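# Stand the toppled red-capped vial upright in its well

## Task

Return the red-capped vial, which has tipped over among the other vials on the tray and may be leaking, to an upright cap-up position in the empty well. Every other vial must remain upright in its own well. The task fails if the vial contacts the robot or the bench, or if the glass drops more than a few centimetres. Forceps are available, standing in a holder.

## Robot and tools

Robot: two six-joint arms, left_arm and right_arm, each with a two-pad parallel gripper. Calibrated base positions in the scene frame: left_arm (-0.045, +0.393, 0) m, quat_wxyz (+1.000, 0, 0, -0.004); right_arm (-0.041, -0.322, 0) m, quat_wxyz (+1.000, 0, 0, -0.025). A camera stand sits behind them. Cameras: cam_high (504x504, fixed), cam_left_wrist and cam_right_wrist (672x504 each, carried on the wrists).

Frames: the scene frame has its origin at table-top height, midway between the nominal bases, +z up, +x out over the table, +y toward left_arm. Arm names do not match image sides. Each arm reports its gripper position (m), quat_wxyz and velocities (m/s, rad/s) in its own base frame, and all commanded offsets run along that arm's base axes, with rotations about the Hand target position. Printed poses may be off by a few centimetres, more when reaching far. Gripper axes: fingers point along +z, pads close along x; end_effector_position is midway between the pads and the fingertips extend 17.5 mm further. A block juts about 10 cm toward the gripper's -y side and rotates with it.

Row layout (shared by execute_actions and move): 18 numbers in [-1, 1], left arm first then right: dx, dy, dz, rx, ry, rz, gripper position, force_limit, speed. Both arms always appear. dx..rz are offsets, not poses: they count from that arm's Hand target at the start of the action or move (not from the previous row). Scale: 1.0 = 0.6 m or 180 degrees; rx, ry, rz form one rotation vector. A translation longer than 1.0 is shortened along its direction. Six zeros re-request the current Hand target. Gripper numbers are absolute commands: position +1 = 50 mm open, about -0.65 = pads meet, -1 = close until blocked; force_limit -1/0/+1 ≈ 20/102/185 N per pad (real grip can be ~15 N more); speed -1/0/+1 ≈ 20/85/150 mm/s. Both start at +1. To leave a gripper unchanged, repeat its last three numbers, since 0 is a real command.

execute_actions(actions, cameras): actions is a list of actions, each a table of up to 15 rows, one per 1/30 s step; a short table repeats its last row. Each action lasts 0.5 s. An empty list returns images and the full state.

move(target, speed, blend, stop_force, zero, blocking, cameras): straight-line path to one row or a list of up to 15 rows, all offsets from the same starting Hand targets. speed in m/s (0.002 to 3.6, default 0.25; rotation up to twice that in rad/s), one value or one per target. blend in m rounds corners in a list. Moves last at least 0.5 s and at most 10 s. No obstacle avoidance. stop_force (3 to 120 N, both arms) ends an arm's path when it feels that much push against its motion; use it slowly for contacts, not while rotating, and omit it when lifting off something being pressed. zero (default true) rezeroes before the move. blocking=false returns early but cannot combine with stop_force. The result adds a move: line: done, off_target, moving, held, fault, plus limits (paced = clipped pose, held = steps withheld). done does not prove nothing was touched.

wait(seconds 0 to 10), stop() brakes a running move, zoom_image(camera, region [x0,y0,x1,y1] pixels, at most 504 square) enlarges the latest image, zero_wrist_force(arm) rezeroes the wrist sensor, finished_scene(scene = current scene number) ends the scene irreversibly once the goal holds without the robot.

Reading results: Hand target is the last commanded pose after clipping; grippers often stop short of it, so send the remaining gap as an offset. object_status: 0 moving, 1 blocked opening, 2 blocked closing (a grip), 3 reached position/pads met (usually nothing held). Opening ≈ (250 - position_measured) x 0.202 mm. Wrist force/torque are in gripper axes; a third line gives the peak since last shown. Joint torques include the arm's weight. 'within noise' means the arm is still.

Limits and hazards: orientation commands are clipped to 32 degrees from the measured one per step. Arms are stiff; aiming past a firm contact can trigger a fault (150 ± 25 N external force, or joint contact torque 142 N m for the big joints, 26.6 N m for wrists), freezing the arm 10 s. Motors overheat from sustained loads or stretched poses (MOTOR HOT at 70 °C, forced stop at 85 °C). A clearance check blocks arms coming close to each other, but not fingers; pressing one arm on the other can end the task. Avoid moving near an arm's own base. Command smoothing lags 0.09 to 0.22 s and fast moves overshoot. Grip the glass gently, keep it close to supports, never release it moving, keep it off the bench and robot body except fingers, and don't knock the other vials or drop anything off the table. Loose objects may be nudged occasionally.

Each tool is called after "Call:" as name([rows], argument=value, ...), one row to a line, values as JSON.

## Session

Call:
execute_actions(actions=[])

Scene clock: 0.00 s.
left_arm: end_effector_position=(+0.5277, -0.4798, +0.2358) position_measured=3 object_status=3 end_effector_quat_wxyz=(+0.003, +0.719, -0.669, +0.187) | right_arm: end_effector_position=(+0.8477, +0.0492, +0.3952) position_measured=3 object_status=3 end_effector_quat_wxyz=(+0.417, -0.228, +0.879, +0.035)
Joint positions: left_arm=[-0.952 -1.239 1.56 -2.262 -1.502 2.131] | right_arm=[3.32 -2.046 -1.228 -0.581 1.692 -1.844]
Joint velocities: within noise
Joint torques (N m): no reading
Wrist force (N): no reading
Wrist torque (N m): no reading
Wrist force, peak (N): no reading
Hand target: left_arm +0.5277, -0.4798, +0.2358; +0.003, +0.719, -0.669, +0.187 | right_arm +0.8477, +0.0492, +0.3952; +0.417, -0.228, +0.879, +0.035
Tool commands: left_gripper/position=+1.0 left_gripper/force_limit=+1.0 left_gripper/speed=+1.0 right_gripper/position=+1.0 right_gripper/force_limit=+1.0 right_gripper/speed=+1.0

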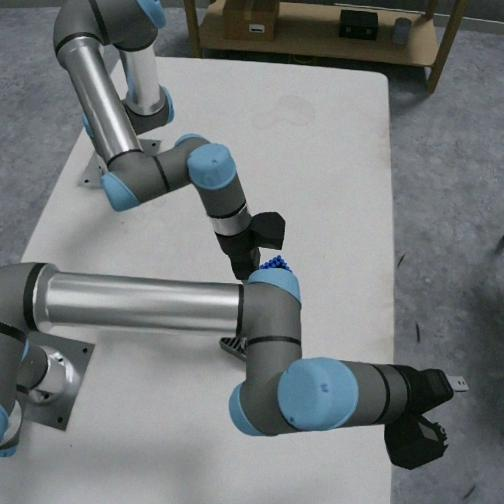

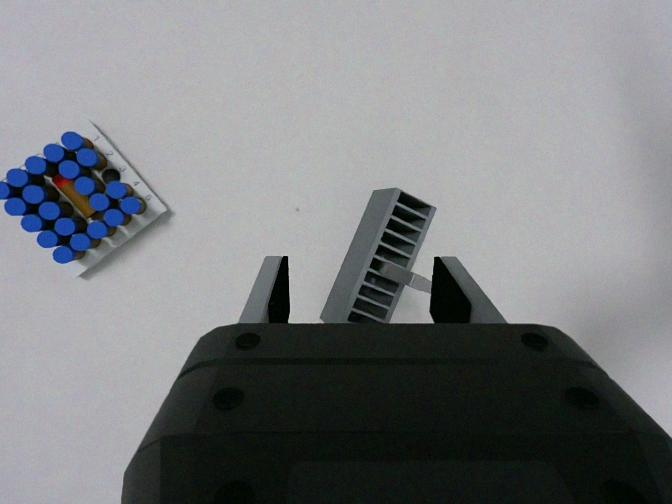

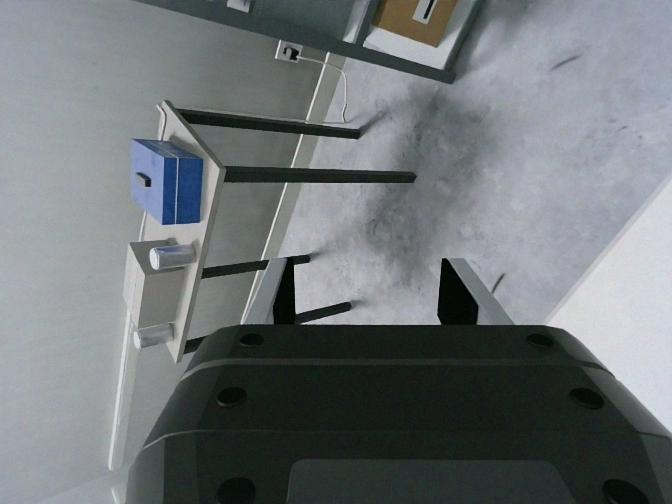

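Call:
zoom_image(camera="cam_left_wrist", region=[0, 110, 180, 290])

Call:
zoom_image(camera="cam_left_wrist", region=[310, 170, 460, 330])

Scaled by 2.800 from the camera's 672x504 image, which has a finer 960x720 frame.

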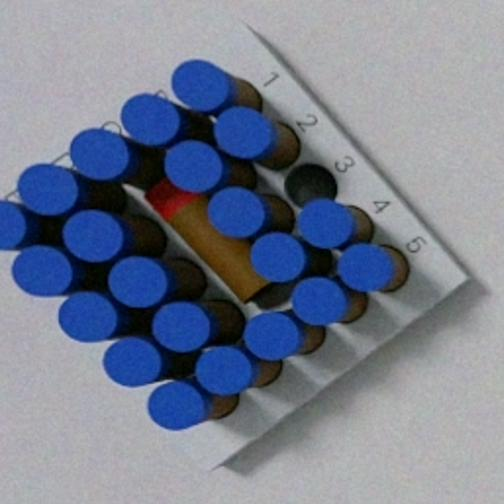

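Scaled by 3.150 from the camera's 672x504 image, which has a finer 960x720 frame.

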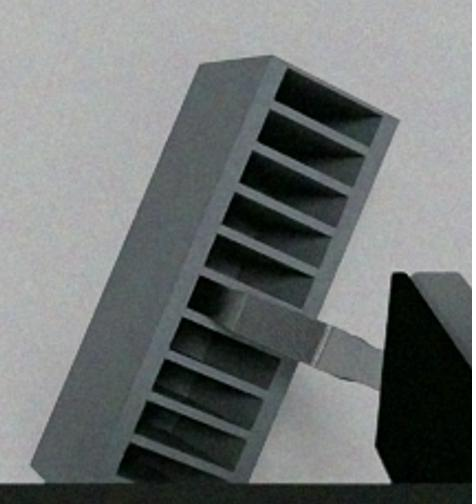

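Call:
move(target=[0.069,0.4082,-0.0398,-0.0822,-0.2095,-0.494,1,1,1,0,0,0,0,0,0,1,1,1], speed=0.4, cameras=[])

Call:
move([
  [0,0,0,0,0,0,1,1,1,-0.5795,0.168,-0.1087,0.4434,0.022,-0.5548,1,1,1],
  [0,0,0,0,0,0,1,1,1,-0.7137,0.2503,-0.3753,0.4434,0.022,-0.5548,1,1,1],
], speed=0.45, blend=0.03, cameras=["all"])

Scene clock: 130.23 s.
left_arm: end_effector_position=(+0.5691, -0.2349, +0.2119) position_measured=3 object_status=3 end_effector_quat_wxyz=(-0.017, +0.040, +0.913, -0.407) | right_arm: end_effector_position=(+0.8477, +0.0492, +0.3952) position_measured=3 object_status=3 end_effector_quat_wxyz=(+0.417, -0.228, +0.879, +0.035)
Joint positions: left_arm=[-0.302 -1.238 1.779 -2.346 -2.384 4.397] | right_arm=[3.32 -2.046 -1.228 -0.581 1.692 -1.844]
Joint torques (N m): left_arm=[-7.06 -48.68 -12.47 -2.38 -1.94 1.61] | right_arm=[-0.99 48.05 25.08 4.17 0.45 0.37]
Wrist force (N): left_arm=[-1.1 0.0 0.2] | right_arm=[-0.1 0.1 0.0]
Wrist torque (N m): left_arm=[0.00 0.14 -0.09] | right_arm=[0.01 0.01 0.00]
Wrist force, peak (N): left_arm=[-1.4 1.2 -0.9] | right_arm=[0.1 0.3 -0.3]
Hand target: left_arm +0.5691, -0.2349, +0.2119; -0.017, +0.040, +0.913, -0.407 | right_arm +0.8477, +0.0492, +0.3952; +0.417, -0.228, +0.879, +0.035
Off the commanded pose: left_arm 0.000 m, 0 deg | right_arm 0.000 m, 0 deg.
move: done
No camera images: "cameras" was empty.

Scene clock: 133.73 s.
left_arm: end_effector_position=(+0.5691, -0.2349, +0.2119) position_measured=3 object_status=3 end_effector_quat_wxyz=(-0.017, +0.040, +0.913, -0.407) | right_arm: end_effector_position=(+0.4196, +0.1994, +0.1701) position_measured=3 object_status=3 end_effector_quat_wxyz=(+0.311, +0.751, +0.538, +0.223)
Joint positions: left_arm=[-0.302 -1.238 1.779 -2.346 -2.384 4.397] | right_arm=[4.334 -1.367 -2.402 -0.893 0.787 1.5]
Joint torques (N m): left_arm=[-8.76 -48.1 -11.84 -2.36 -3.02 1.52] | right_arm=[4.37 9.43 14.49 2.75 0.32 2.07]
Wrist force (N): left_arm=[-1.0 0.0 0.2] | right_arm=[-2.1 -2.0 1.4]
Wrist torque (N m): left_arm=[0.00 0.13 -0.09] | right_arm=[-0.15 0.29 -0.38]
Wrist force, peak (N): left_arm=[-1.2 0.0 0.5] | right_arm=[-1.7 -7.0 2.5]
Hand target: left_arm +0.5691, -0.2349, +0.2119; -0.017, +0.040, +0.913, -0.407 | right_arm +0.4195, +0.1994, +0.1700; +0.311, +0.751, +0.538, +0.223
Off the commanded pose: left_arm 0.000 m, 0 deg | right_arm 0.000 m, 0 deg.
move: done

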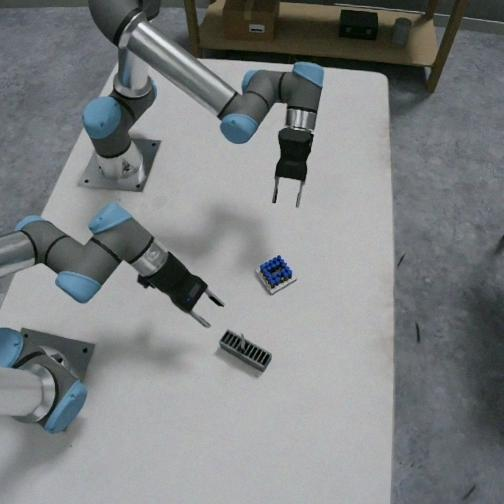

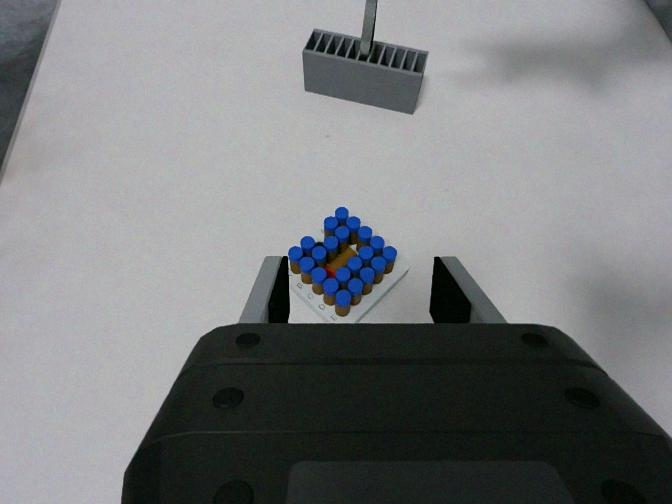

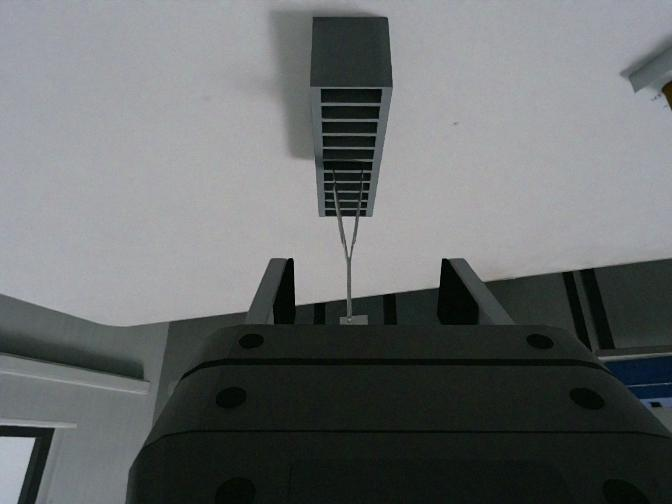

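Call:
zoom_image(camera="cam_right_wrist", region=[290, 130, 420, 340])

Call:
zoom_image(camera="cam_left_wrist", region=[270, 190, 420, 330])

Scaled by 2.400 from the camera's 672x504 image, which has a finer 960x720 frame.

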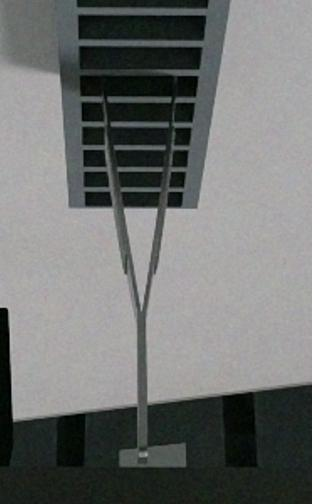

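Scaled by 3.360 from the camera's 672x504 image, which has a finer 960x720 frame.

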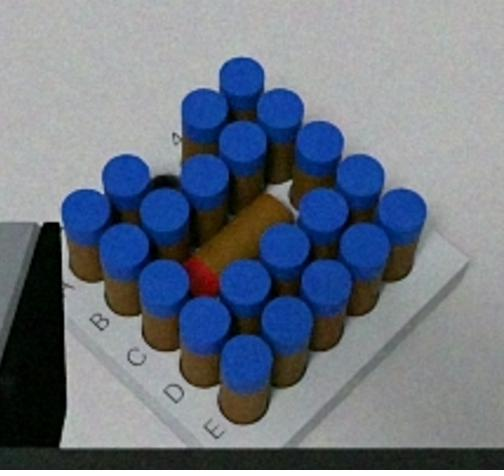

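Call:
move(target=[0,0,0,0,0,0,1,1,1,0.1408,-0.055,-0.1533,0,0,0,1,1,1], speed=0.2, cameras=["cam_right_wrist","cam_left_wrist"])

Call:
zoom_image(camera="cam_right_wrist", region=[260, 60, 470, 340])

Scene clock: 157.57 s.
left_arm: end_effector_position=(+0.5691, -0.2349, +0.2119) position_measured=3 object_status=3 end_effector_quat_wxyz=(-0.017, +0.040, +0.913, -0.407) | right_arm: end_effector_position=(+0.5040, +0.1665, +0.0781) position_measured=3 object_status=3 end_effector_quat_wxyz=(+0.311, +0.751, +0.538, +0.223)
Joint positions: left_arm=[-0.302 -1.238 1.779 -2.346 -2.384 4.397] | right_arm=[4.079 -1.794 -2.419 -0.209 0.831 1.153]
Joint torques (N m): left_arm=[-9.1 -48.19 -12.05 -2.38 -2.97 1.6] | right_arm=[-2.84 17.87 2.58 4.96 -3.04 2.02]
Wrist force (N): left_arm=[-1.0 0.2 0.4] | right_arm=[-1.8 -2.5 1.6]
Wrist torque (N m): left_arm=[0.01 0.11 -0.09] | right_arm=[-0.22 0.24 -0.46]
Wrist force, peak (N): left_arm=[-1.3 -0.1 0.4] | right_arm=[-2.0 -2.6 4.3]
Hand target: left_arm +0.5691, -0.2349, +0.2119; -0.017, +0.040, +0.913, -0.407 | right_arm +0.5040, +0.1664, +0.0780; +0.311, +0.751, +0.538, +0.223
Off the commanded pose: left_arm 0.000 m, 0 deg | right_arm 0.000 m, 0 deg.
move: done
Images, in order (width x height): cam_left_wrist 672x504, cam_right_wrist 672x504.

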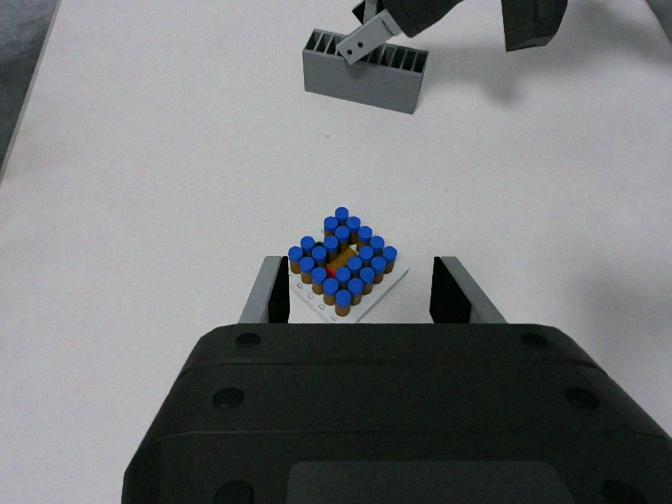

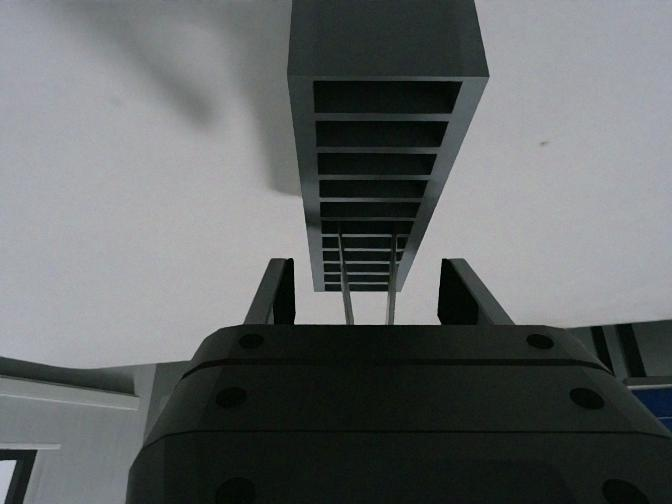

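Scaled by 1.800 from the camera's 672x504 image, which has a finer 960x720 frame.

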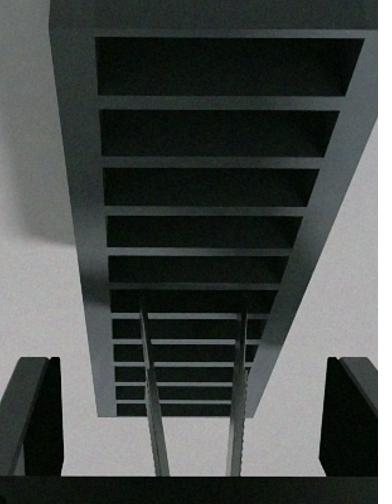

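Call:
move([
  [0,0,0,0,0,0,1,1,1,0,0,0,0,0,0,-0.22,-0.9,-0.8],
  [0,0,0,0,0,0,1,1,1,0,0,0.2,0,0,0,-0.22,-0.9,-0.8],
  [0,0,0,0,0,0,1,1,1,0.0533,0.3827,0.145,0,0,0.34,-0.22,-0.9,-0.8],
], speed=[0.2, 0.2, 0.3], blend=[0, 0.02, 0], cameras=["cam_right_wrist","cam_left_wrist"])

Call:
zoom_image(camera="cam_right_wrist", region=[260, 0, 470, 180])

Call:
zoom_image(camera="cam_left_wrist", region=[270, 150, 420, 330])

Scene clock: 175.00 s.
left_arm: end_effector_position=(+0.5691, -0.2349, +0.2119) position_measured=3 object_status=3 end_effector_quat_wxyz=(-0.017, +0.040, +0.913, -0.407) | right_arm: end_effector_position=(+0.5361, +0.3959, +0.1650) position_measured=186 object_status=3 end_effector_quat_wxyz=(+0.154, +0.373, +0.845, +0.350)
Joint positions: left_arm=[-0.302 -1.238 1.779 -2.346 -2.384 4.397] | right_arm=[4.017 -1.881 -2.088 0.037 1.475 0.097]
Joint torques (N m): left_arm=[-8.99 -48.3 -11.94 -2.76 -2.95 1.56] | right_arm=[6.28 35.18 8.73 3.8 0.55 1.4]
Wrist force (N): left_arm=[-1.0 0.0 0.4] | right_arm=[-1.3 -2.2 1.6]
Wrist torque (N m): left_arm=[-0.02 0.12 -0.09] | right_arm=[-0.14 0.18 -0.50]
Wrist force, peak (N): left_arm=[-1.4 0.1 0.1] | right_arm=[-2.0 -4.9 3.6]
Hand target: left_arm +0.5691, -0.2349, +0.2119; -0.017, +0.040, +0.913, -0.407 | right_arm +0.5360, +0.3960, +0.1650; +0.154, +0.373, +0.845, +0.350
Off the commanded pose: left_arm 0.000 m, 0 deg | right_arm 0.000 m, 0 deg.
move: done
Images, in order (width x height): cam_left_wrist 672x504, cam_right_wrist 672x504.

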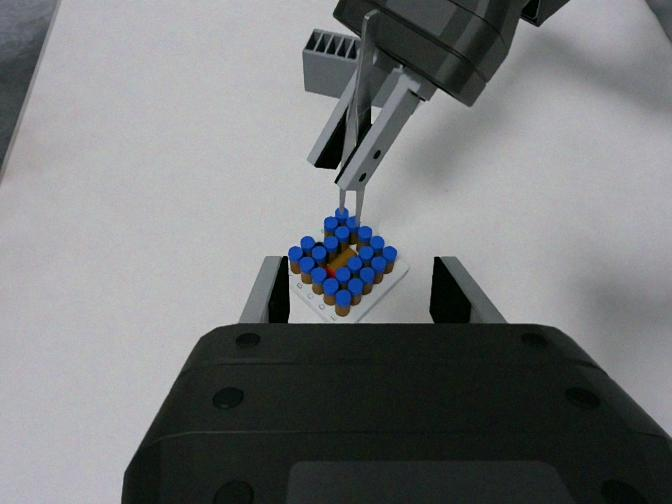

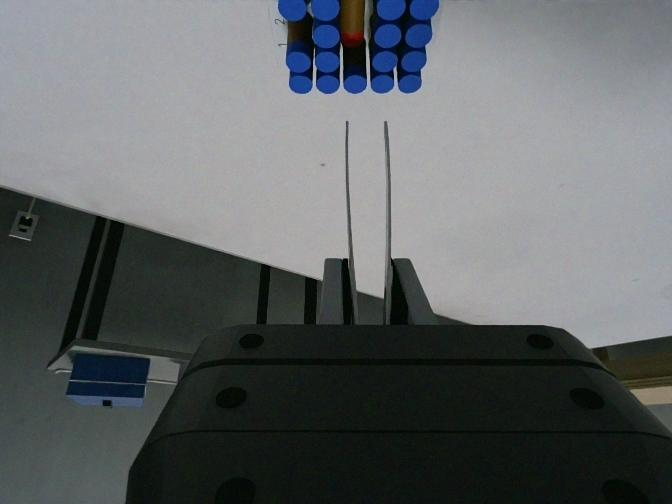

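Scaled by 2.400 from the camera's 672x504 image, which has a finer 960x720 frame.

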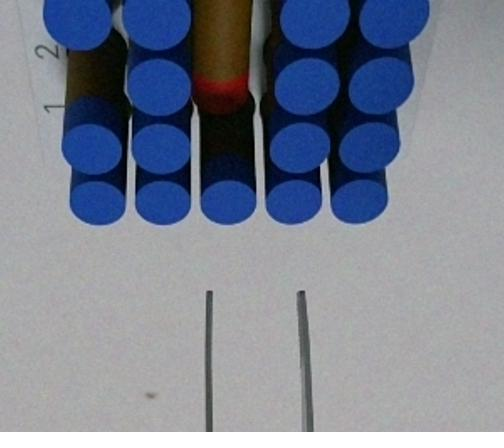

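Scaled by 2.800 from the camera's 672x504 image, which has a finer 960x720 frame.

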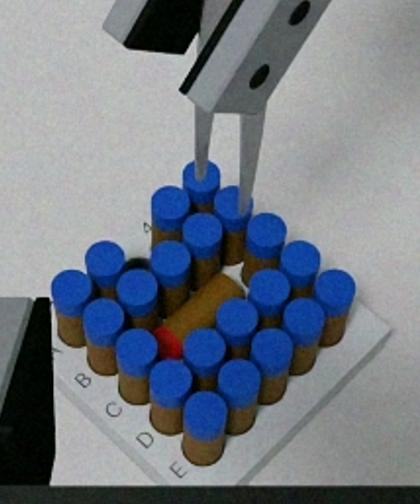

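Call:
move(target=[0,0,0,0,0,0,1,1,1,0.0152,0.0057,-0.0683,0,0,0,-0.25,-0.9,-0.8], speed=0.12, cameras=["cam_right_wrist","cam_left_wrist"])

Call:
zoom_image(camera="cam_right_wrist", region=[270, 20, 450, 200])

Call:
zoom_image(camera="cam_left_wrist", region=[280, 190, 410, 330])

Scene clock: 192.80 s.
left_arm: end_effector_position=(+0.5691, -0.2349, +0.2119) position_measured=3 object_status=3 end_effector_quat_wxyz=(-0.017, +0.040, +0.913, -0.407) | right_arm: end_effector_position=(+0.5451, +0.3994, +0.1241) position_measured=189 object_status=3 end_effector_quat_wxyz=(+0.154, +0.373, +0.845, +0.350)
Joint positions: left_arm=[-0.302 -1.238 1.779 -2.346 -2.384 4.397] | right_arm=[4.007 -1.984 -2.088 0.14 1.482 0.09]
Joint torques (N m): left_arm=[-8.81 -48.52 -11.61 -2.72 -2.91 1.59] | right_arm=[3.44 34.89 24.24 3.65 -0.93 0.18]
Wrist force (N): left_arm=[-1.1 0.0 0.1] | right_arm=[-1.3 -2.1 1.6]
Wrist torque (N m): left_arm=[0.00 0.14 -0.09] | right_arm=[-0.11 0.17 -0.41]
Wrist force, peak (N): left_arm=[-1.4 0.0 0.2] | right_arm=[-1.6 -3.2 2.9]
Hand target: left_arm +0.5691, -0.2349, +0.2119; -0.017, +0.040, +0.913, -0.407 | right_arm +0.5451, +0.3994, +0.1240; +0.154, +0.373, +0.845, +0.350
Off the commanded pose: left_arm 0.000 m, 0 deg | right_arm 0.000 m, 0 deg.
move: done
Images, in order (width x height): cam_left_wrist 672x504, cam_right_wrist 672x504.

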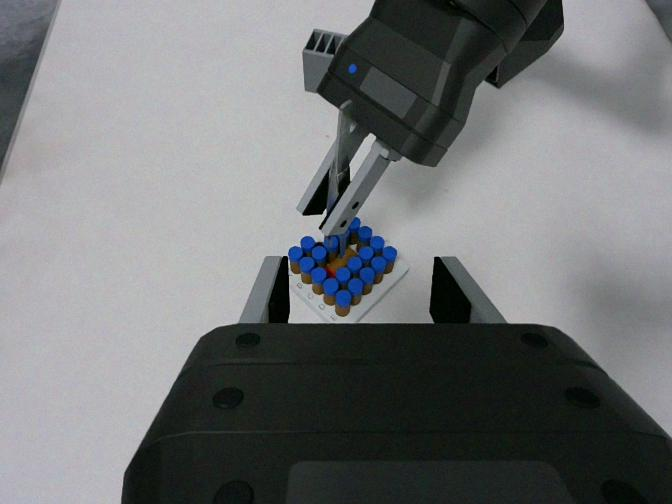

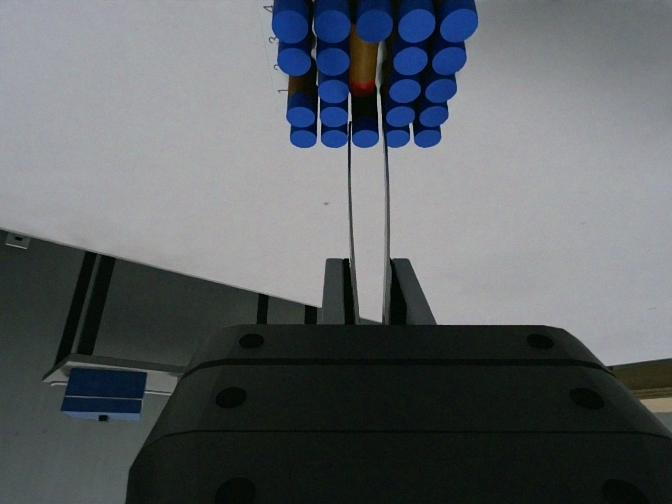

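Scaled by 2.800 from the camera's 672x504 image, which has a finer 960x720 frame.

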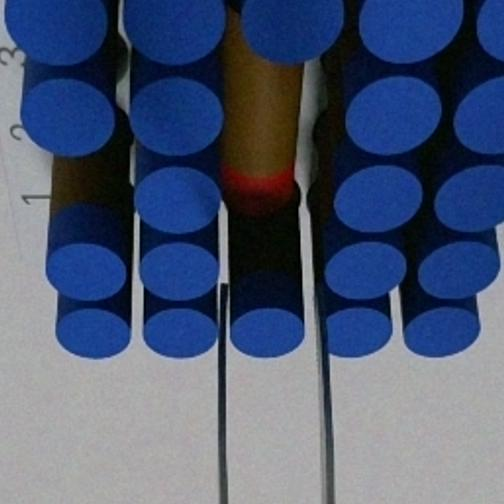

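Scaled by 3.600 from the camera's 672x504 image, which has a finer 960x720 frame.

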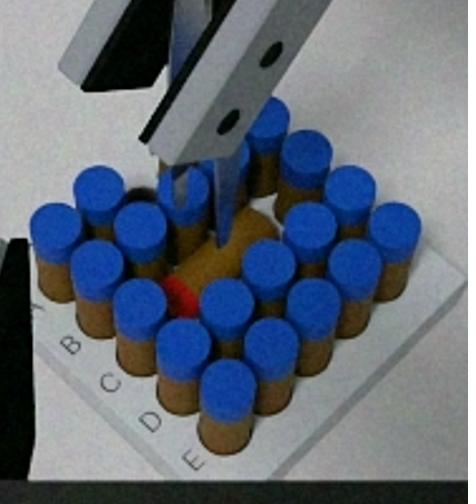

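Call:
move(target=[0,0,0,0,0,0,1,1,1,0,0,-0.0527,0,0,0,-0.25,-0.9,-0.8], speed=0.04, stop_force=4, cameras=["cam_right_wrist","cam_left_wrist"])

Call:
zoom_image(camera="cam_left_wrist", region=[280, 190, 410, 330])

Scene clock: 205.80 s.
left_arm: end_effector_position=(+0.5691, -0.2349, +0.2119) position_measured=3 object_status=3 end_effector_quat_wxyz=(-0.017, +0.040, +0.913, -0.407) | right_arm: end_effector_position=(+0.5451, +0.3994, +0.0924) position_measured=189 object_status=3 end_effector_quat_wxyz=(+0.154, +0.373, +0.845, +0.350)
Joint positions: left_arm=[-0.302 -1.238 1.779 -2.346 -2.384 4.397] | right_arm=[4.007 -2.055 -2.101 0.224 1.482 0.09]
Joint torques (N m): left_arm=[-8.82 -47.71 -12 -3.03 -3.15 1.51] | right_arm=[3.45 44.11 26.7 3.58 -1.36 2.05]
Wrist force (N): left_arm=[-1.0 0.1 0.1] | right_arm=[-1.1 -2.0 1.6]
Wrist torque (N m): left_arm=[0.01 0.11 -0.09] | right_arm=[-0.10 0.14 -0.41]
Wrist force, peak (N): left_arm=[-1.4 -0.1 0.2] | right_arm=[-1.5 -3.2 2.5]
Hand target: left_arm +0.5691, -0.2349, +0.2119; -0.017, +0.040, +0.913, -0.407 | right_arm +0.5451, +0.3994, +0.0924; +0.154, +0.373, +0.845, +0.350
Off the commanded pose: left_arm 0.000 m, 0 deg | right_arm 0.000 m, 0 deg.
move: done
Images, in order (width x height): cam_left_wrist 672x504, cam_right_wrist 672x504.

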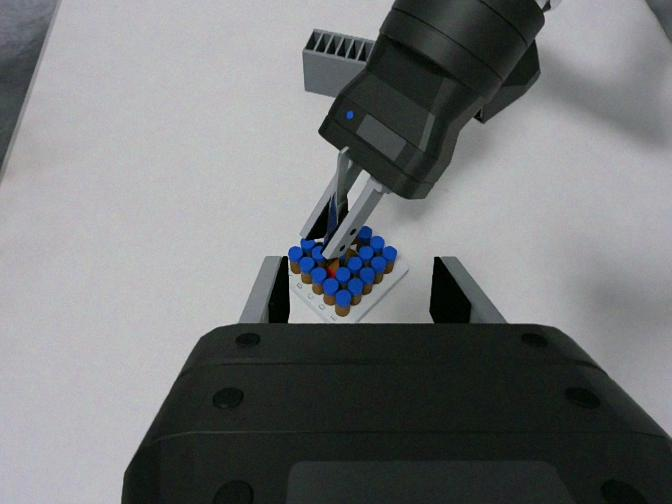

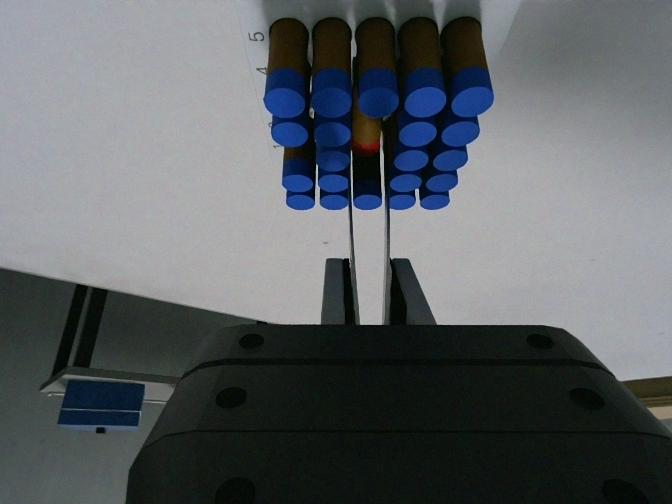

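Scaled by 3.600 from the camera's 672x504 image, which has a finer 960x720 frame.

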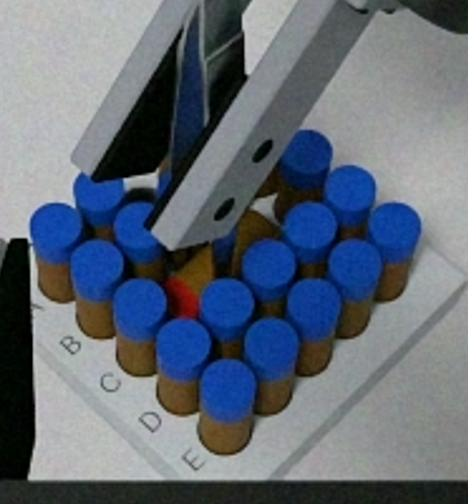

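Call:
move([
  [0,0,0,0,0,0,1,1,1,0,0,0,0,0,0,-1,-0.9,-1],
  [0,0,0,0,0,0,1,1,1,0,0,0.05,0,0,0,-1,-0.9,-1],
], speed=0.05, cameras=["cam_right_wrist","cam_left_wrist"])

Call:
zoom_image(camera="cam_right_wrist", region=[290, 20, 440, 200])

Call:
zoom_image(camera="cam_left_wrist", region=[280, 190, 410, 330])

Scene clock: 215.03 s.
left_arm: end_effector_position=(+0.5691, -0.2349, +0.2119) position_measured=3 object_status=3 end_effector_quat_wxyz=(-0.017, +0.040, +0.913, -0.407) | right_arm: end_effector_position=(+0.5452, +0.3995, +0.1225) position_measured=216 object_status=2 end_effector_quat_wxyz=(+0.154, +0.373, +0.845, +0.350) end_effector_velocity=(+0.000, +0.000, +0.000) end_effector_angular_velocity=(+0.002, -0.002, +0.000)
Joint positions: left_arm=[-0.302 -1.238 1.779 -2.346 -2.384 4.397] | right_arm=[4.007 -1.988 -2.089 0.145 1.482 0.09]
Joint velocities: left_arm=[within noise] | right_arm=[0 -0.003 0 0.006 0 0]
Joint torques (N m): left_arm=[-8.83 -48.97 -12.43 -3.2 -3.02 1.49] | right_arm=[-4.13 29.51 13.87 5.69 -0.79 -1.76]
Wrist force (N): left_arm=[-0.9 -0.1 0.2] | right_arm=[-1.5 -2.4 1.7]
Wrist torque (N m): left_arm=[-0.02 0.10 -0.09] | right_arm=[-0.15 0.20 -0.41]
Wrist force, peak (N): left_arm=[-1.3 -0.1 0.3] | right_arm=[-1.4 -2.8 2.5]
Hand target: left_arm +0.5691, -0.2349, +0.2119; -0.017, +0.040, +0.913, -0.407 | right_arm +0.5451, +0.3994, +0.1224; +0.154, +0.373, +0.845, +0.350
Off the commanded pose: left_arm 0.000 m, 0 deg | right_arm 0.000 m, 0 deg.
move: done
Images, in order (width x height): cam_left_wrist 672x504, cam_right_wrist 672x504.

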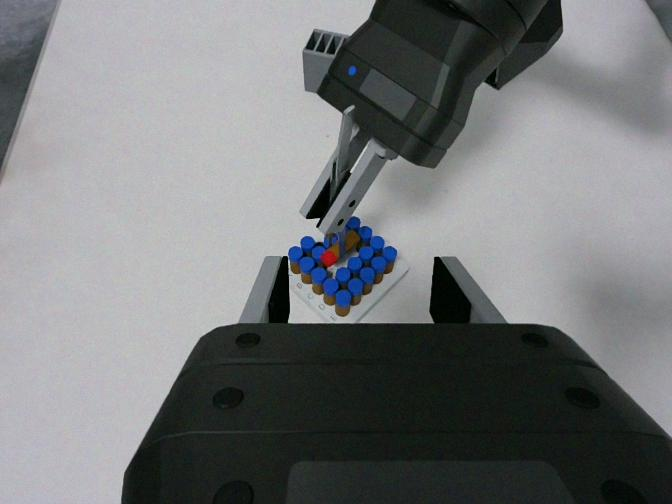

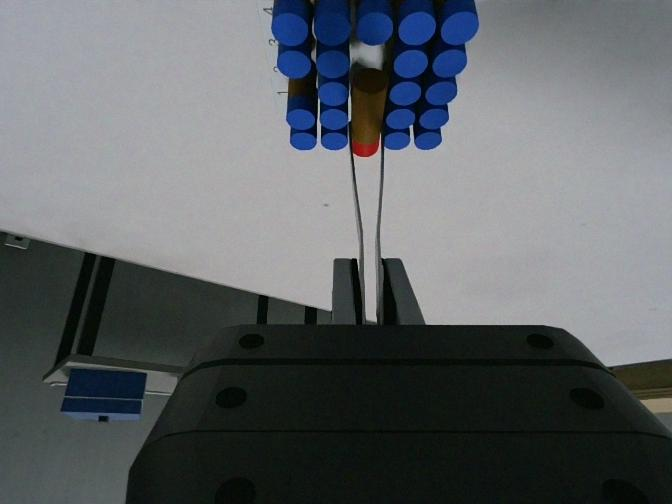

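Scaled by 2.800 from the camera's 672x504 image, which has a finer 960x720 frame.

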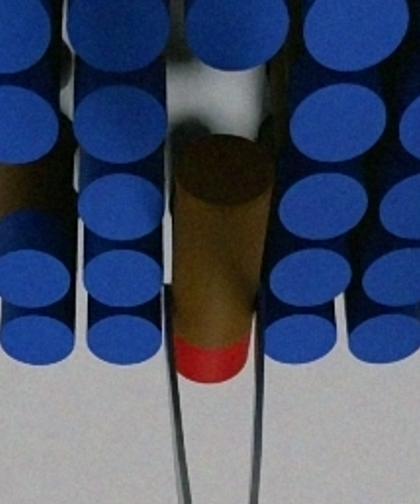

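Scaled by 3.600 from the camera's 672x504 image, which has a finer 960x720 frame.

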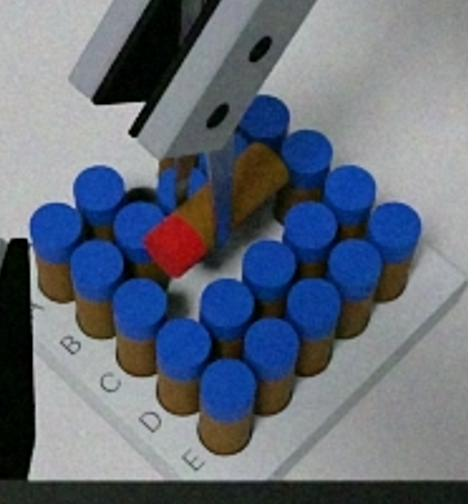

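Call:
move([
  [0,0,0,0,0,0,1,1,1,0,0,-0.0495,0,0,0,-1,-0.9,-1],
  [0,0,0,0,0,0,1,1,1,0,0,-0.0495,0,0,0,-0.257,-0.9,-0.9],
  [0,0,0,0,0,0,1,1,1,0,0,-0.006,0,0,0,-0.257,-0.9,-0.9],
], speed=[0.06, 0.05, 0.04], cameras=["cam_right_wrist","cam_left_wrist"])

Call:
zoom_image(camera="cam_right_wrist", region=[290, 20, 440, 200])

Call:
zoom_image(camera="cam_left_wrist", region=[280, 190, 410, 330])

Scene clock: 238.27 s.
left_arm: end_effector_position=(+0.5691, -0.2349, +0.2119) position_measured=3 object_status=3 end_effector_quat_wxyz=(-0.017, +0.040, +0.913, -0.407) | right_arm: end_effector_position=(+0.5451, +0.3995, +0.1189) position_measured=191 object_status=3 end_effector_quat_wxyz=(+0.154, +0.373, +0.845, +0.350)
Joint positions: left_arm=[-0.302 -1.238 1.779 -2.346 -2.384 4.397] | right_arm=[4.007 -1.995 -2.09 0.154 1.482 0.09]
Joint torques (N m): left_arm=[-9.27 -48.7 -12.5 -3.21 -3.02 1.52] | right_arm=[-3.17 28.75 17.65 5.38 -0.25 -0.48]
Wrist force (N): left_arm=[-0.9 0.0 0.1] | right_arm=[-1.2 -2.3 1.7]
Wrist torque (N m): left_arm=[0.00 0.11 -0.09] | right_arm=[-0.14 0.16 -0.41]
Wrist force, peak (N): left_arm=[-1.2 0.2 0.5] | right_arm=[-1.3 -3.2 2.6]
Hand target: left_arm +0.5691, -0.2349, +0.2119; -0.017, +0.040, +0.913, -0.407 | right_arm +0.5451, +0.3994, +0.1188; +0.154, +0.373, +0.845, +0.350
Off the commanded pose: left_arm 0.000 m, 0 deg | right_arm 0.000 m, 0 deg.
move: done
Images, in order (width x height): cam_left_wrist 672x504, cam_right_wrist 672x504.

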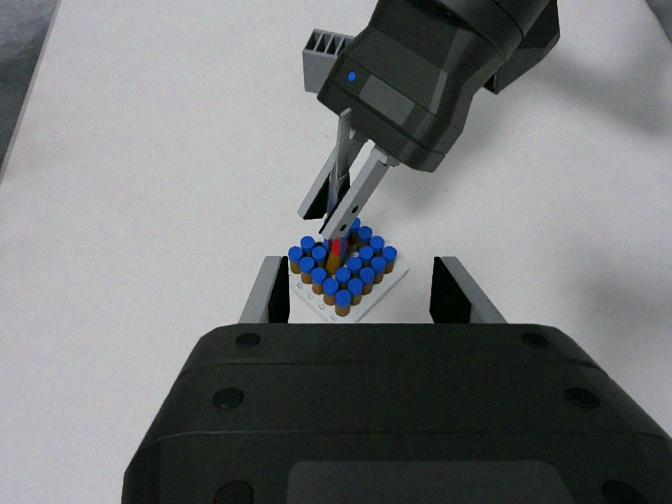

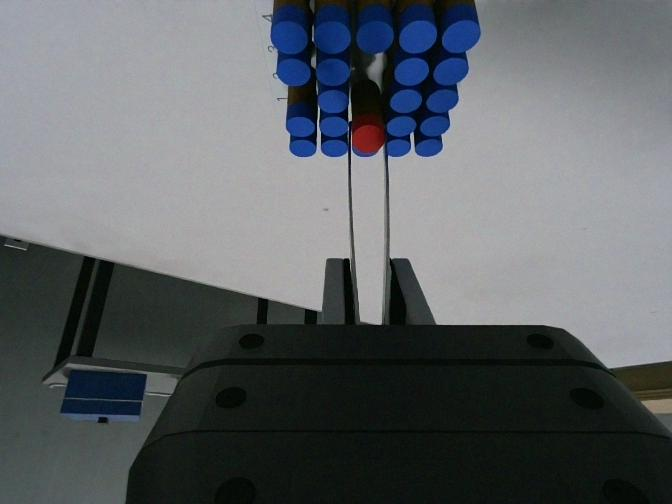

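Scaled by 2.800 from the camera's 672x504 image, which has a finer 960x720 frame.

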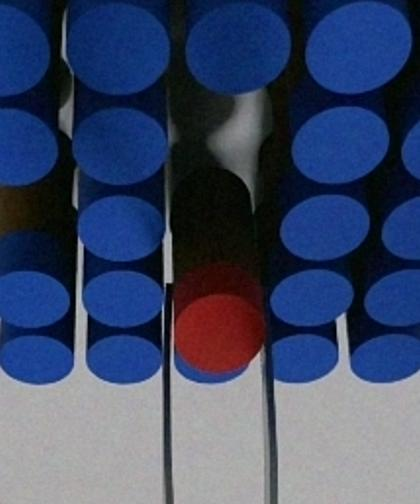

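Scaled by 3.600 from the camera's 672x504 image, which has a finer 960x720 frame.

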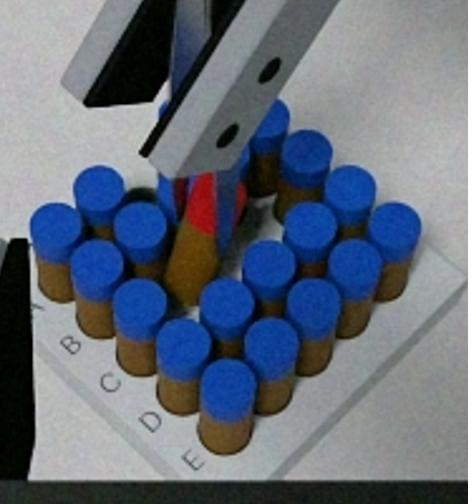

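Call:
move([
  [0,0,0,0,0,0,1,1,1,0,0,0,0,0,0,-1,-0.9,-1],
  [0,0,0,0,0,0,1,1,1,0,0,0.062,0,0,0,-1,-0.9,-1],
], speed=[0.05, 0.1], cameras=["cam_right_wrist","cam_left_wrist"])

Call:
zoom_image(camera="cam_right_wrist", region=[290, 20, 440, 200])

Call:
zoom_image(camera="cam_left_wrist", region=[270, 150, 410, 320])

Scene clock: 248.97 s.
left_arm: end_effector_position=(+0.5691, -0.2349, +0.2119) position_measured=3 object_status=3 end_effector_quat_wxyz=(-0.017, +0.040, +0.913, -0.407) | right_arm: end_effector_position=(+0.5452, +0.3995, +0.1561) position_measured=216 object_status=2 end_effector_quat_wxyz=(+0.154, +0.373, +0.845, +0.350)
Joint positions: left_arm=[-0.302 -1.238 1.779 -2.346 -2.384 4.397] | right_arm=[4.007 -1.917 -2.068 0.054 1.482 0.09]
Joint torques (N m): left_arm=[-9.33 -47.78 -11.91 -3.45 -3.17 1.59] | right_arm=[-2.98 32.76 6.95 4.6 0.3 -0.46]
Wrist force (N): left_arm=[-1.1 0.0 0.1] | right_arm=[-1.4 -2.2 1.5]
Wrist torque (N m): left_arm=[0.00 0.13 -0.09] | right_arm=[-0.16 0.20 -0.40]
Wrist force, peak (N): left_arm=[-1.2 0.2 0.4] | right_arm=[-1.3 -3.7 2.9]
Hand target: left_arm +0.5691, -0.2349, +0.2119; -0.017, +0.040, +0.913, -0.407 | right_arm +0.5451, +0.3994, +0.1560; +0.154, +0.373, +0.845, +0.350
Off the commanded pose: left_arm 0.000 m, 0 deg | right_arm 0.000 m, 0 deg.
move: done
Images, in order (width x height): cam_left_wrist 672x504, cam_right_wrist 672x504.

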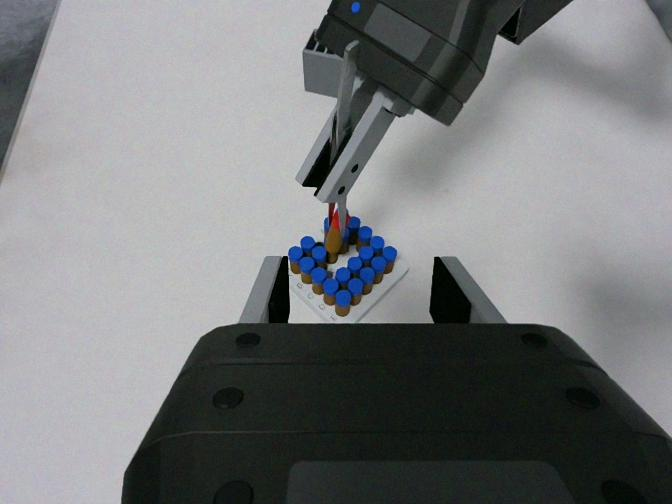

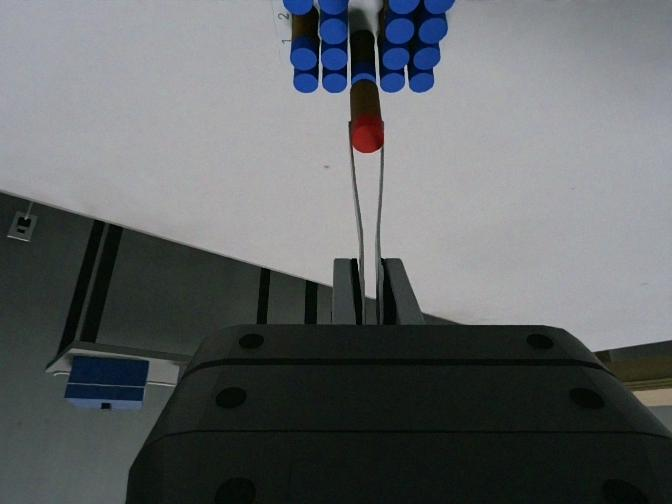

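Scaled by 2.800 from the camera's 672x504 image, which has a finer 960x720 frame.

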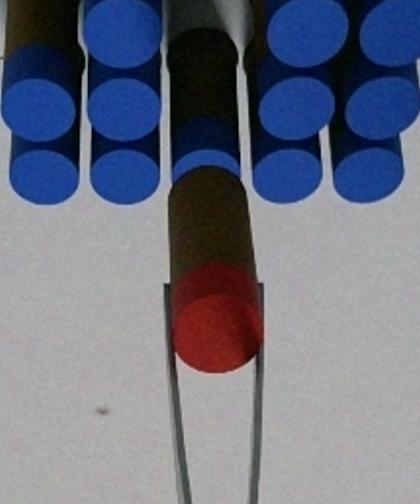

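Scaled by 2.965 from the camera's 672x504 image, which has a finer 960x720 frame.

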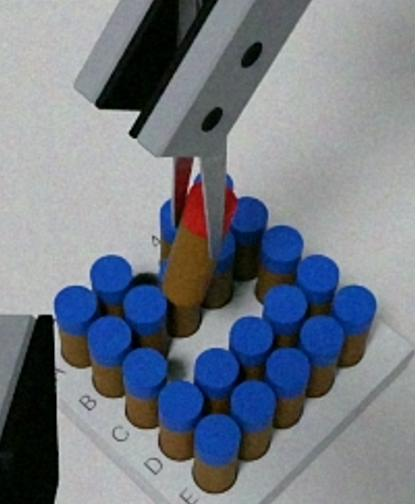

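Call:
move(target=[0,0,0,0,0,0,1,1,1,0.0217,-0.0057,0,-0.0785,0.0346,0.263,-1,-0.9,-1], speed=0.2, cameras=["cam_right_wrist","cam_left_wrist"])

Call:
zoom_image(camera="cam_right_wrist", region=[290, 0, 440, 180])

Call:
zoom_image(camera="cam_left_wrist", region=[270, 150, 410, 320])

Scene clock: 285.70 s.
left_arm: end_effector_position=(+0.5691, -0.2349, +0.2119) position_measured=3 object_status=3 end_effector_quat_wxyz=(-0.017, +0.040, +0.913, -0.407) | right_arm: end_effector_position=(+0.5582, +0.3960, +0.1560) position_measured=216 object_status=2 end_effector_quat_wxyz=(+0.000, +0.000, +0.966, +0.258)
Joint positions: left_arm=[-0.302 -1.238 1.779 -2.346 -2.384 4.397] | right_arm=[3.804 -1.994 -1.692 -0.686 1.975 -0.837]
Joint torques (N m): left_arm=[-8.95 -48.19 -12.53 -3.58 -2.93 1.48] | right_arm=[5.67 49.52 11.41 2.97 -0.47 0.85]
Wrist force (N): left_arm=[-1.0 0.0 0.2] | right_arm=[-1.7 -1.9 1.4]
Wrist torque (N m): left_arm=[-0.02 0.12 -0.09] | right_arm=[-0.18 0.17 -0.37]
Wrist force, peak (N): left_arm=[-1.3 0.1 0.4] | right_arm=[-1.4 -2.2 2.3]
Hand target: left_arm +0.5691, -0.2349, +0.2119; -0.017, +0.040, +0.913, -0.407 | right_arm +0.5581, +0.3960, +0.1560; +0.000, +0.000, +0.966, +0.258
Off the commanded pose: left_arm 0.000 m, 0 deg | right_arm 0.000 m, 0 deg.
move: done
Images, in order (width x height): cam_left_wrist 672x504, cam_right_wrist 672x504.

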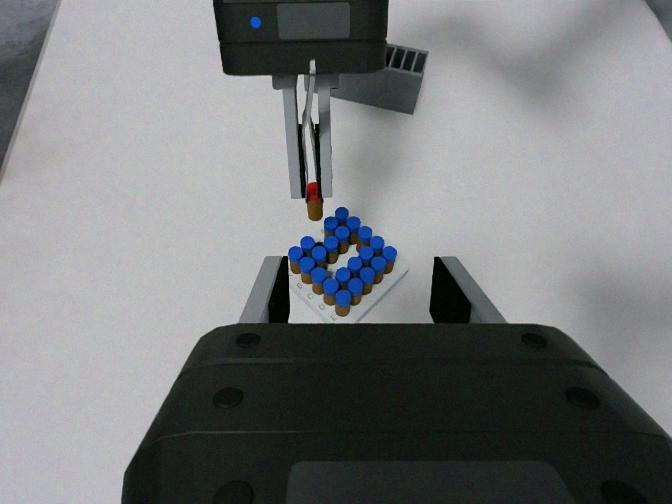

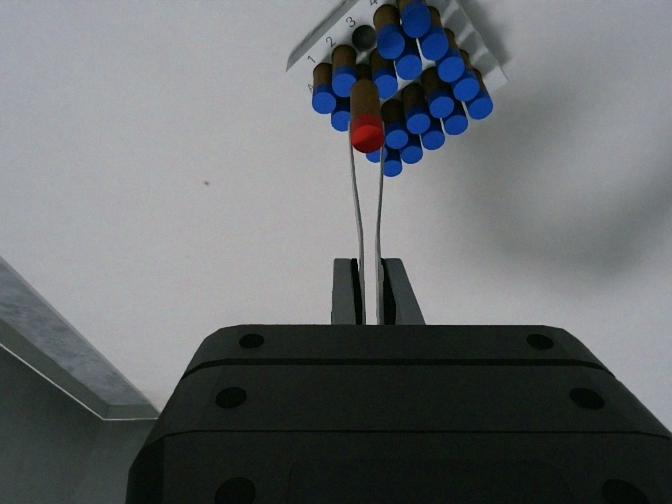

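Scaled by 2.800 from the camera's 672x504 image, which has a finer 960x720 frame.

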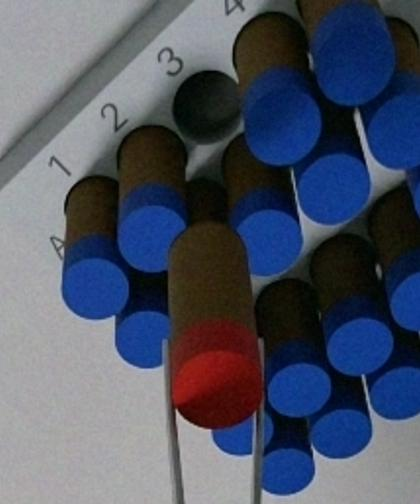

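Scaled by 2.965 from the camera's 672x504 image, which has a finer 960x720 frame.

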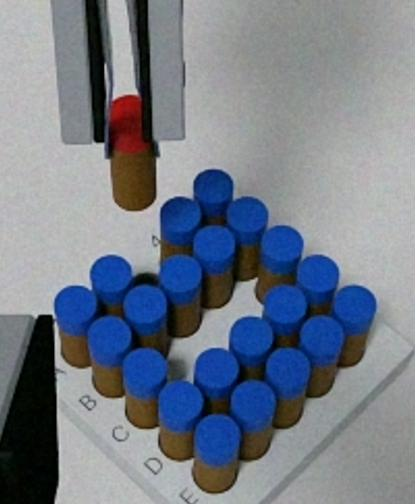

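Call:
move(target=[0,0,0,0,0,0,1,1,1,-0.0037,-0.002,-0.0283,0,0,0,-1,-0.9,-1], speed=0.08, cameras=["cam_right_wrist","cam_left_wrist"])

Call:
zoom_image(camera="cam_right_wrist", region=[300, 0, 430, 160])

Call:
zoom_image(camera="cam_left_wrist", region=[280, 170, 380, 290])

Scene clock: 305.20 s.
left_arm: end_effector_position=(+0.5691, -0.2349, +0.2119) position_measured=3 object_status=3 end_effector_quat_wxyz=(-0.017, +0.040, +0.913, -0.407) | right_arm: end_effector_position=(+0.5558, +0.3948, +0.1387) position_measured=216 object_status=2 end_effector_quat_wxyz=(+0.000, +0.000, +0.966, +0.258) end_effector_velocity=(+0.000, +0.000, +0.001) end_effector_angular_velocity=(-0.002, +0.002, -0.001)
Joint positions: left_arm=[-0.302 -1.238 1.779 -2.346 -2.384 4.397] | right_arm=[3.805 -2.01 -1.718 -0.643 1.975 -0.836]
Joint velocities: left_arm=[within noise] | right_arm=[0 0.001 0.002 -0.006 0 0.001]
Joint torques (N m): left_arm=[-9.23 -47.53 -12.53 -3.79 -2.93 1.52] | right_arm=[5.29 48.42 32.7 2.56 -0.4 3.24]
Wrist force (N): left_arm=[-1.0 -0.1 0.4] | right_arm=[-1.6 -1.8 1.5]
Wrist torque (N m): left_arm=[-0.01 0.12 -0.09] | right_arm=[-0.18 0.16 -0.38]
Wrist force, peak (N): left_arm=[-1.3 0.2 0.3] | right_arm=[-1.5 -2.2 2.0]
Hand target: left_arm +0.5691, -0.2349, +0.2119; -0.017, +0.040, +0.913, -0.407 | right_arm +0.5559, +0.3948, +0.1390; +0.000, +0.000, +0.966, +0.258
Off the commanded pose: left_arm 0.000 m, 0 deg | right_arm 0.000 m, 0 deg.
move: done
Images, in order (width x height): cam_left_wrist 672x504, cam_right_wrist 672x504.

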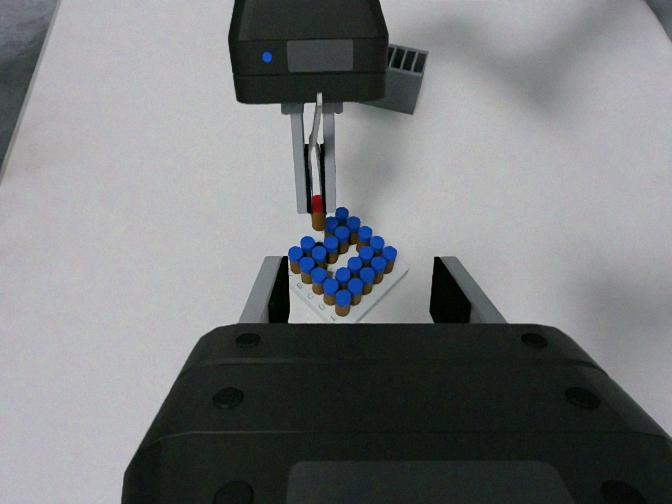

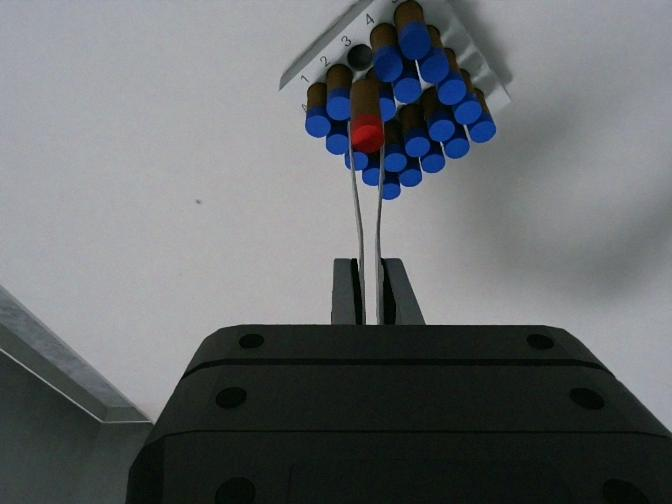

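Scaled by 3.150 from the camera's 672x504 image, which has a finer 960x720 frame.

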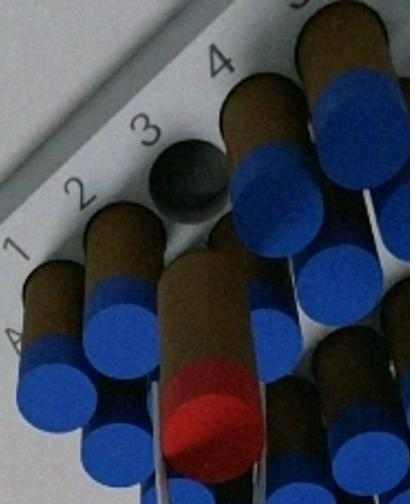

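Scaled by 4.200 from the camera's 672x504 image, which has a finer 960x720 frame.

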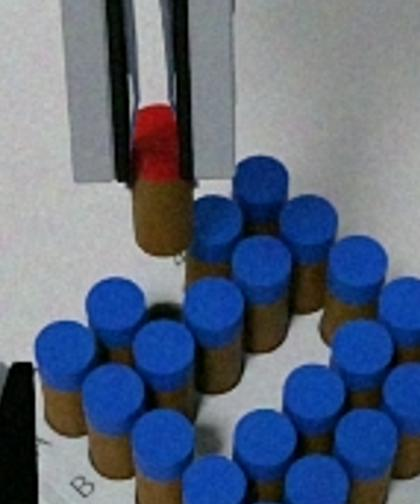

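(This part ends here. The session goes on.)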